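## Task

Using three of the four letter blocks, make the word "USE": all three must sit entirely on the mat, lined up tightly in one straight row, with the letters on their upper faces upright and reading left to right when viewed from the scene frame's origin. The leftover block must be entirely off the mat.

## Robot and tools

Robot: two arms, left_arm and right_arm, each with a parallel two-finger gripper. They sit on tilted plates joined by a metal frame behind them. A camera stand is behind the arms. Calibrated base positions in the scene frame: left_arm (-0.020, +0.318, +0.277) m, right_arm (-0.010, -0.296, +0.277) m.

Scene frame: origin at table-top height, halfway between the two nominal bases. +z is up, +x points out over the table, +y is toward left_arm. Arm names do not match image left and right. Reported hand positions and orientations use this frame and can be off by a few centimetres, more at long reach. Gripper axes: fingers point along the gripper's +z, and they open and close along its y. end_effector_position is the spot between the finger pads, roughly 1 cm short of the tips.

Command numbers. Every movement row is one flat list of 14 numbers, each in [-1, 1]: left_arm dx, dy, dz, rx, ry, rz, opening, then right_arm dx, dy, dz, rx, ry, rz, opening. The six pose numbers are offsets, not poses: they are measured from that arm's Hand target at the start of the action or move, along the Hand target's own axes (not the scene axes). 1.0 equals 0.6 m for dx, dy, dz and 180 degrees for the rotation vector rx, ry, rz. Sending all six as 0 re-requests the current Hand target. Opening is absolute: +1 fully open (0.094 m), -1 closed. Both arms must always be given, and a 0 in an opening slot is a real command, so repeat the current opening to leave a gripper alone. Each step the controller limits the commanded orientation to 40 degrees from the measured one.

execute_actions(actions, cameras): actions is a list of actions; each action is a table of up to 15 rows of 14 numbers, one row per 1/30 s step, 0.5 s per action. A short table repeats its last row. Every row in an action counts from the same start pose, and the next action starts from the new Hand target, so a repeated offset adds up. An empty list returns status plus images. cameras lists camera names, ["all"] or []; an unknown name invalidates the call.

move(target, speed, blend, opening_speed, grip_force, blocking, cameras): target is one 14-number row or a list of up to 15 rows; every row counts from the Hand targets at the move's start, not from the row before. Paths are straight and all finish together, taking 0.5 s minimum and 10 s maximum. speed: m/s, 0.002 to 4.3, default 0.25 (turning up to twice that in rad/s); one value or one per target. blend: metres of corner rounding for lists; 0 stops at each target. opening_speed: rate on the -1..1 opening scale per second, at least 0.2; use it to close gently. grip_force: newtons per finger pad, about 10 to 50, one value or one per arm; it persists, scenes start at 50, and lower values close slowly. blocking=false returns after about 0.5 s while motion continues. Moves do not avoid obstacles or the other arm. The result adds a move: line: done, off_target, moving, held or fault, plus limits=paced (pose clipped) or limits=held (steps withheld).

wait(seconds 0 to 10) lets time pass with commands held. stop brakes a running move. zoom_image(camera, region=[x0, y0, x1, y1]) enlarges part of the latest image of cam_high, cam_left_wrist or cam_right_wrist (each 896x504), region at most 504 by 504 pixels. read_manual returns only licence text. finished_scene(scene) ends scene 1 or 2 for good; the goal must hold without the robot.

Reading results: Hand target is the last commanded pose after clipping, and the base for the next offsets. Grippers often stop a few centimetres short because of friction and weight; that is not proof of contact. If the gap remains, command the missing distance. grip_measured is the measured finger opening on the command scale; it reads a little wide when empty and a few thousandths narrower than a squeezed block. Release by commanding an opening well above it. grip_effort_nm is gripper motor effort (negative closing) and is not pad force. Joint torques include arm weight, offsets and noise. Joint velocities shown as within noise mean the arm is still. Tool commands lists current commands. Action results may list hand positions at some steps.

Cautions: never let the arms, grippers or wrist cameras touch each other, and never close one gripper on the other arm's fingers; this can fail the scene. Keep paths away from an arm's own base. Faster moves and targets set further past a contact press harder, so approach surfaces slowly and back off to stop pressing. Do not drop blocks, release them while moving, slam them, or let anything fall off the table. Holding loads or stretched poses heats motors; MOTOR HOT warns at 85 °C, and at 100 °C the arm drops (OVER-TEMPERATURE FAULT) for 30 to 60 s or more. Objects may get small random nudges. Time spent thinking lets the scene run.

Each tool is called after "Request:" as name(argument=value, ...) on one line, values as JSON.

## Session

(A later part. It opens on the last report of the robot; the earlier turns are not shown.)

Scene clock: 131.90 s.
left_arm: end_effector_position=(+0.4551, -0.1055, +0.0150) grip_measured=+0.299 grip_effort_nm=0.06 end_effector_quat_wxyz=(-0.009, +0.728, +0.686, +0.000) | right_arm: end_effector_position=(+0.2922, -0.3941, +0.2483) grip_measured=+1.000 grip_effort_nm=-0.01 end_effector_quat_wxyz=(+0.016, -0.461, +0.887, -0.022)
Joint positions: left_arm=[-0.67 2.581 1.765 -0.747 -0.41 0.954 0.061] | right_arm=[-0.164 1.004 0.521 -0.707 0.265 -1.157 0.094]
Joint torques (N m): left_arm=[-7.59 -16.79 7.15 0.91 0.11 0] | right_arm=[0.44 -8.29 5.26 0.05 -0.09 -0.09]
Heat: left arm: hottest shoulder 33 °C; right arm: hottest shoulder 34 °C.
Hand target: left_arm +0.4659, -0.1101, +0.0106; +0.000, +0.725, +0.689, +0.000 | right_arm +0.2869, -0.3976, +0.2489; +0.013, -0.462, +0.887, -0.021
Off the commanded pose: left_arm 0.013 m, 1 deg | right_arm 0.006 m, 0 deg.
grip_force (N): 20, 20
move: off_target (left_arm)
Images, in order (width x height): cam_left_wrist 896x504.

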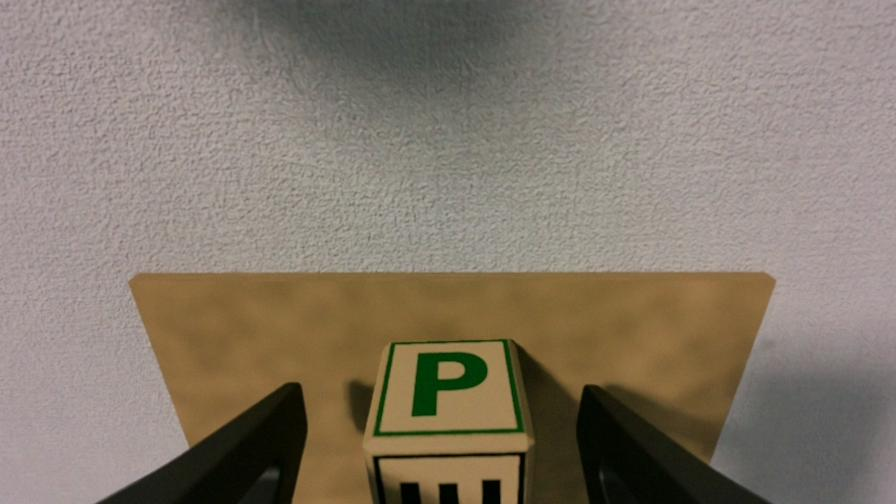

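Request:
move(target=[0, 0, 0, 0, 0, 0, -0.26, 0, 0, 0, 0, 0, 0, 1.0], grip_force=50, opening_speed=1.5, cameras=[])

Request:
move(target=[0, 0, 0, 0, 0, 0, -0.6, 0, 0, 0, 0, 0, 0, 1.0], grip_force=20, cameras=["cam_left_wrist"])

Request:
move(target=[0.03, -0.006, -0.003, 0, 0, 0, -0.6, 0, 0, 0, 0, 0, 0, 1.0], speed=0.05, cameras=["cam_high", "cam_left_wrist"])

Scene clock: 133.00 s.
left_arm: end_effector_position=(+0.4551, -0.1055, +0.0150) grip_measured=-0.258 grip_effort_nm=-0.09 end_effector_quat_wxyz=(-0.009, +0.728, +0.686, +0.000) | right_arm: end_effector_position=(+0.2922, -0.3941, +0.2483) grip_measured=+1.000 grip_effort_nm=-0.01 end_effector_quat_wxyz=(+0.016, -0.461, +0.887, -0.022)
Joint positions: left_arm=[-0.67 2.581 1.765 -0.747 -0.41 0.954 0.035] | right_arm=[-0.164 1.004 0.521 -0.707 0.265 -1.157 0.094]
Joint torques (N m): left_arm=[-8.23 -16.5 7.23 0.88 0.15 -0.03] | right_arm=[0.67 -8.35 5.26 0.05 -0.09 -0.09]
Heat: left arm: hottest shoulder 33 °C; right arm: hottest shoulder 34 °C.
Hand target: left_arm +0.4659, -0.1101, +0.0106; +0.000, +0.725, +0.689, +0.000 | right_arm +0.2869, -0.3976, +0.2489; +0.013, -0.462, +0.887, -0.021
Off the commanded pose: left_arm 0.013 m, 1 deg | right_arm 0.006 m, 0 deg.
move: off_target (left_arm)
No camera images: "cameras" was empty.

Scene clock: 133.53 s.
left_arm: end_effector_position=(+0.4551, -0.1055, +0.0150) grip_measured=-0.353 grip_effort_nm=-0.48 end_effector_quat_wxyz=(-0.009, +0.728, +0.686, +0.000) | right_arm: end_effector_position=(+0.2922, -0.3941, +0.2483) grip_measured=+1.000 grip_effort_nm=-0.01 end_effector_quat_wxyz=(+0.016, -0.461, +0.887, -0.022)
Joint positions: left_arm=[-0.67 2.581 1.765 -0.747 -0.41 0.954 0.03] | right_arm=[-0.164 1.004 0.521 -0.707 0.265 -1.157 0.094]
Joint torques (N m): left_arm=[-7.41 -16.91 7.2 0.95 0.12 -0.01] | right_arm=[0.62 -8.41 5.24 0.03 -0.1 -0.1]
Heat: left arm: hottest shoulder 33 °C; right arm: hottest shoulder 34 °C.
Hand target: left_arm +0.4659, -0.1101, +0.0106; +0.000, +0.725, +0.689, +0.000 | right_arm +0.2869, -0.3976, +0.2489; +0.013, -0.462, +0.887, -0.021
Off the commanded pose: left_arm 0.013 m, 1 deg | right_arm 0.006 m, 0 deg.
grip_force (N): 20, 20
move: off_target (left_arm)
Images, in order (width x height): cam_left_wrist 896x504.

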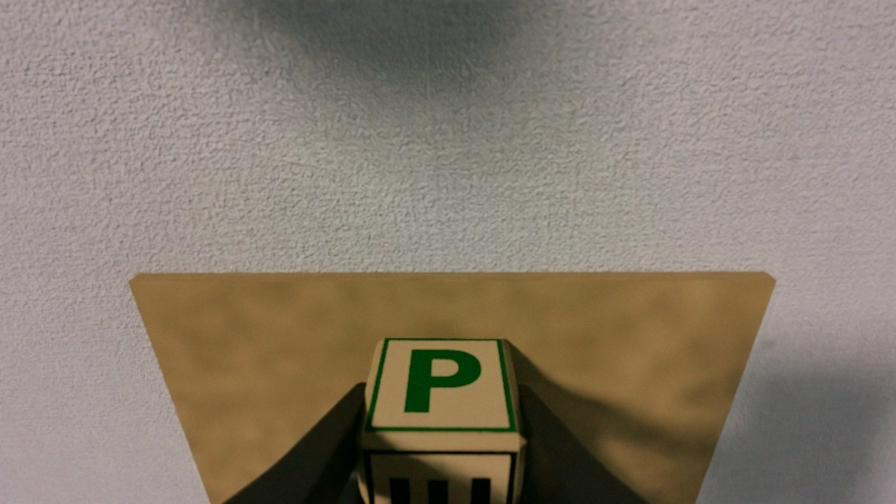

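Scene clock: 134.50 s.
left_arm: end_effector_position=(+0.4555, -0.1060, +0.0149) grip_measured=-0.353 grip_effort_nm=-0.49 end_effector_quat_wxyz=(+0.003, +0.731, +0.683, +0.002) | right_arm: end_effector_position=(+0.2922, -0.3941, +0.2483) grip_measured=+1.000 grip_effort_nm=-0.01 end_effector_quat_wxyz=(+0.016, -0.461, +0.887, -0.022)
Joint positions: left_arm=[-0.67 2.571 1.741 -0.706 -0.41 0.972 0.03] | right_arm=[-0.164 1.004 0.521 -0.707 0.265 -1.157 0.094]
Joint torques (N m): left_arm=[-6.89 -18.84 3.95 0.8 0.16 0.02] | right_arm=[0.62 -8.41 5.26 -0.01 -0.1 -0.09]
Heat: left arm: hottest shoulder 33 °C; right arm: hottest shoulder 34 °C.
Hand target: left_arm +0.4633, -0.0921, +0.0126; +0.000, +0.725, +0.689, +0.000 | right_arm +0.2869, -0.3976, +0.2489; +0.013, -0.462, +0.887, -0.021
Off the commanded pose: left_arm 0.016 m, 1 deg | right_arm 0.006 m, 0 deg.
grip_force (N): 20, 20
move: off_target (left_arm)
Images, in order (width x height): cam_high 896x504, cam_left_wrist 896x504.

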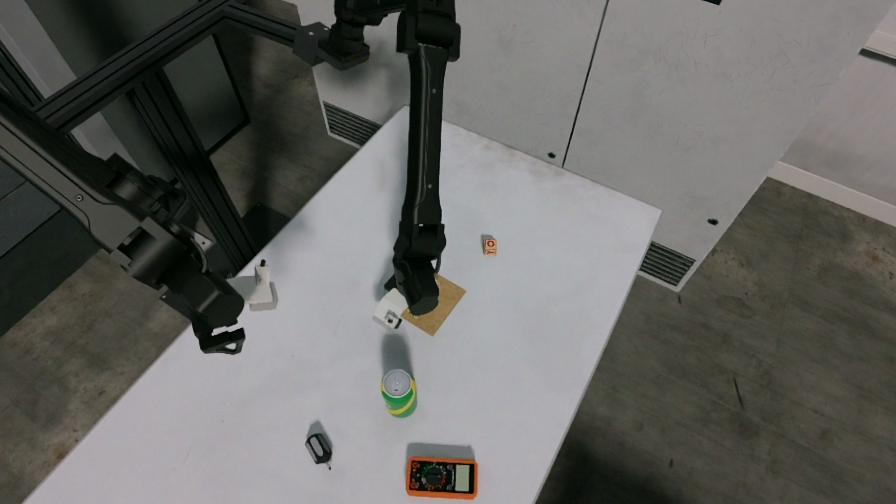

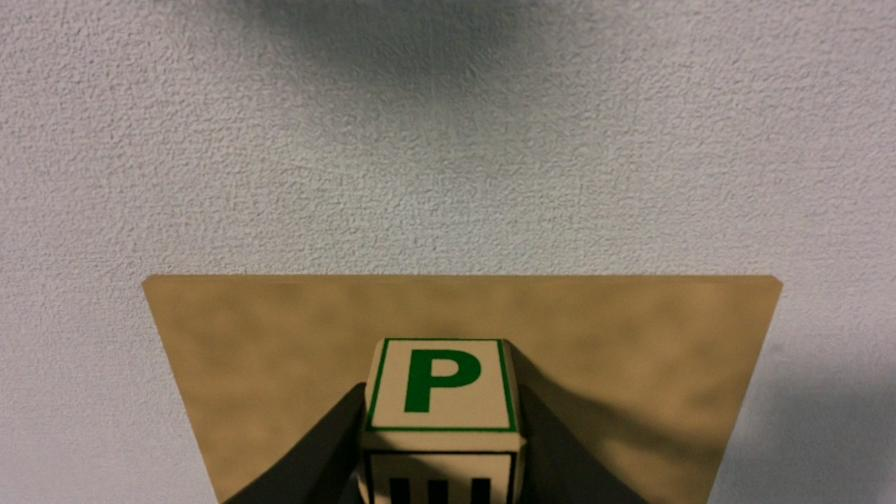

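Request:
move(target=[0.014, 0, 0.0, 0, 0, 0, -0.6, 0, 0, 0, 0, 0, 0, 1.0], speed=0.05, cameras=["cam_left_wrist"])

Scene clock: 135.53 s.
left_arm: end_effector_position=(+0.4533, -0.0992, +0.0149) grip_measured=-0.353 grip_effort_nm=-0.50 end_effector_quat_wxyz=(+0.001, +0.732, +0.681, +0.001) | right_arm: end_effector_position=(+0.2922, -0.3941, +0.2483) grip_measured=+1.000 grip_effort_nm=-0.01 end_effector_quat_wxyz=(+0.016, -0.461, +0.887, -0.022)
Joint positions: left_arm=[-0.664 2.558 1.715 -0.694 -0.409 0.982 0.03] | right_arm=[-0.164 1.004 0.521 -0.707 0.265 -1.157 0.094]
Joint torques (N m): left_arm=[-6.48 -18.32 3.88 0.87 0.1 -0.01] | right_arm=[0.5 -8.29 5.27 0.02 -0.1 -0.08]
Heat: left arm: hottest shoulder 33 °C; right arm: hottest shoulder 34 °C.
Hand target: left_arm +0.4637, -0.0836, +0.0126; +0.000, +0.725, +0.688, +0.000 | right_arm +0.2869, -0.3976, +0.2489; +0.013, -0.462, +0.887, -0.021
Off the commanded pose: left_arm 0.019 m, 1 deg | right_arm 0.006 m, 0 deg.
grip_force (N): 20, 20
move: off_target (left_arm)
Images, in order (width x height): cam_left_wrist 896x504.

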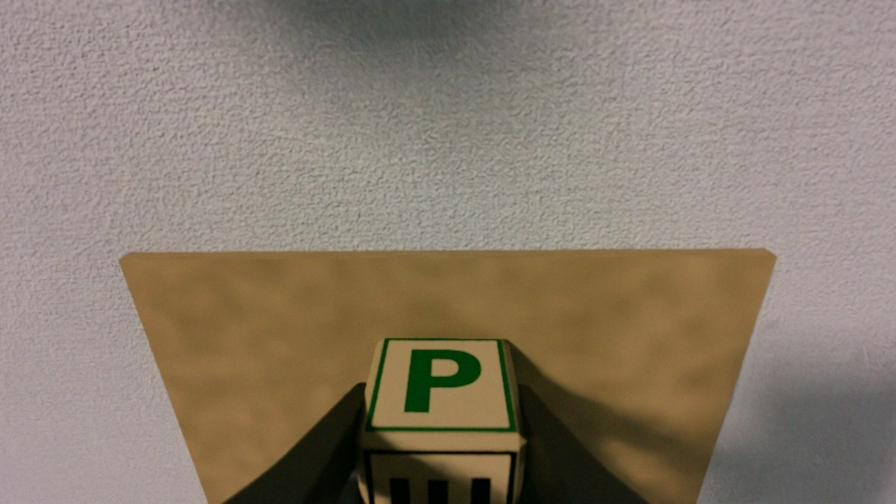

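Request:
move(target=[0.008, -0.002, 0.0, 0, 0, 0, -0.6, 0, 0, 0, 0, 0, 0, 1.0], speed=0.05, cameras=["cam_left_wrist"])

Scene clock: 136.50 s.
left_arm: end_effector_position=(+0.4524, -0.0946, +0.0148) grip_measured=-0.353 grip_effort_nm=-0.49 end_effector_quat_wxyz=(+0.002, +0.732, +0.681, +0.001) | right_arm: end_effector_position=(+0.2922, -0.3941, +0.2483) grip_measured=+1.000 grip_effort_nm=-0.01 end_effector_quat_wxyz=(+0.016, -0.461, +0.887, -0.022)
Joint positions: left_arm=[-0.659 2.549 1.697 -0.683 -0.408 0.988 0.03] | right_arm=[-0.164 1.004 0.521 -0.707 0.265 -1.157 0.094]
Joint torques (N m): left_arm=[-5.77 -18.61 3.86 0.85 0.11 -0.02] | right_arm=[0.62 -8.41 5.24 0.03 -0.1 -0.09]
Heat: left arm: hottest shoulder 33 °C; right arm: hottest shoulder 34 °C.
Hand target: left_arm +0.4628, -0.0786, +0.0125; +0.000, +0.725, +0.689, +0.000 | right_arm +0.2869, -0.3976, +0.2489; +0.013, -0.462, +0.887, -0.021
Off the commanded pose: left_arm 0.019 m, 1 deg | right_arm 0.006 m, 0 deg.
grip_force (N): 20, 20
move: off_target (left_arm)
Images, in order (width x height): cam_left_wrist 896x504.

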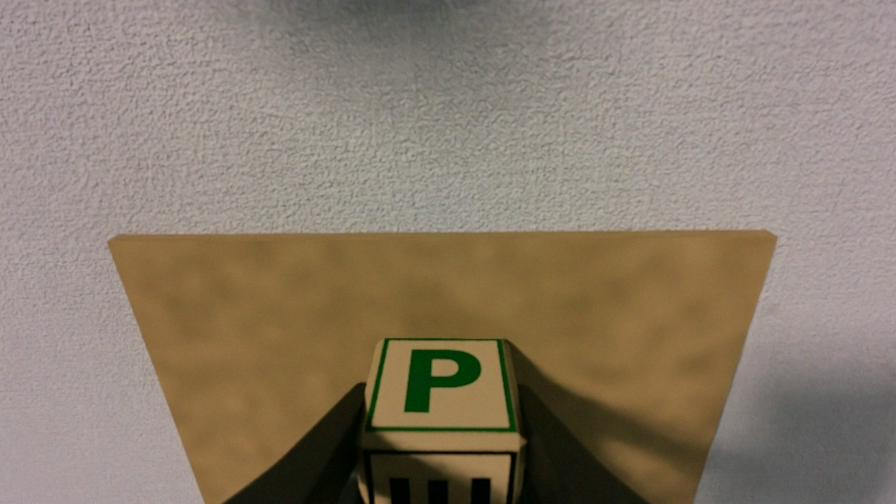

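Request:
move(target=[0, 0, 0, 0, 0, 0, 0.3, 0, 0, 0, 0, 0, 0, 1.0], opening_speed=0.6, grip_force=50, cameras=[])

Request:
move(target=[[0, 0, -0.1, 0, 0, 0, 0.3, 0, 0, 0, 0, 0, 0, 1.0], [-0.02, -0.02, -0.25, 0, 0, 0, 0.3, 0, 0, 0, 0, 0, 0, 1.0]], speed=[0.12, 0.3], blend=[0.03, 0], cameras=["cam_high", "cam_left_wrist"])

Scene clock: 138.63 s.
left_arm: end_effector_position=(+0.4530, -0.0837, +0.0085) grip_measured=+0.298 grip_effort_nm=0.06 end_effector_quat_wxyz=(-0.006, +0.729, +0.685, +0.000) | right_arm: end_effector_position=(+0.2922, -0.3941, +0.2483) grip_measured=+1.000 grip_effort_nm=-0.01 end_effector_quat_wxyz=(+0.016, -0.461, +0.887, -0.022)
Joint positions: left_arm=[-0.642 2.549 1.688 -0.682 -0.408 0.989 0.061] | right_arm=[-0.164 1.004 0.521 -0.707 0.265 -1.157 0.094]
Joint torques (N m): left_arm=[-7.36 -18.49 4.38 0.77 0.07 0] | right_arm=[0.73 -8.35 5.26 0.02 -0.11 -0.09]
Heat: left arm: hottest shoulder 34 °C; right arm: hottest shoulder 34 °C.
Hand target: left_arm +0.4627, -0.0787, +0.0125; +0.000, +0.725, +0.688, +0.001 | right_arm +0.2869, -0.3976, +0.2489; +0.013, -0.462, +0.887, -0.021
Off the commanded pose: left_arm 0.012 m, 1 deg | right_arm 0.006 m, 0 deg.
move: off_target (left_arm)
No camera images: "cameras" was empty.

Scene clock: 140.30 s.
left_arm: end_effector_position=(+0.4485, -0.0913, +0.1567) grip_measured=+0.299 grip_effort_nm=0.06 end_effector_quat_wxyz=(-0.001, +0.728, +0.685, +0.000) | right_arm: end_effector_position=(+0.2922, -0.3941, +0.2483) grip_measured=+1.000 grip_effort_nm=-0.01 end_effector_quat_wxyz=(+0.016, -0.461, +0.887, -0.022)
Joint positions: left_arm=[-0.749 2.301 1.625 -0.904 -0.408 0.875 0.061] | right_arm=[-0.164 1.004 0.521 -0.707 0.265 -1.157 0.094]
Joint torques (N m): left_arm=[-7.77 -17.55 5.76 0.28 0.03 -0.22] | right_arm=[0.62 -8.29 5.22 0.06 -0.09 -0.09]
Heat: left arm: hottest shoulder 34 °C; right arm: hottest shoulder 34 °C.
Hand target: left_arm +0.4500, -0.0901, +0.1625; +0.000, +0.725, +0.688, +0.001 | right_arm +0.2869, -0.3976, +0.2489; +0.013, -0.462, +0.887, -0.021
Off the commanded pose: left_arm 0.006 m, 0 deg | right_arm 0.006 m, 0 deg.
move: done
Images, in order (width x height): cam_high 896x504, cam_left_wrist 896x504.

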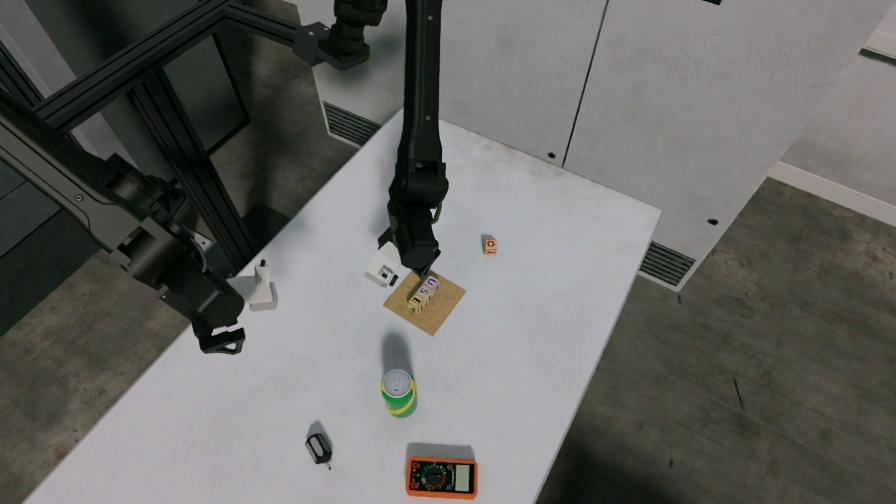

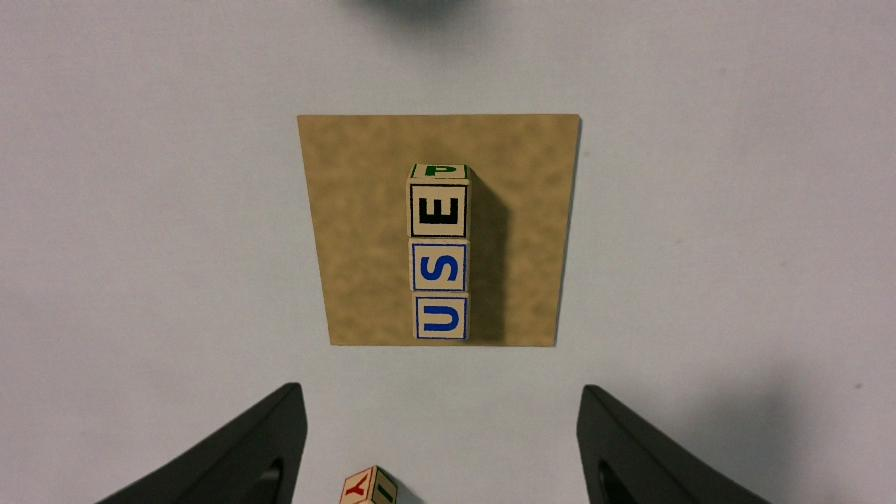

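Request:
finished_scene(scene=1)

The scene is finished: the task was done.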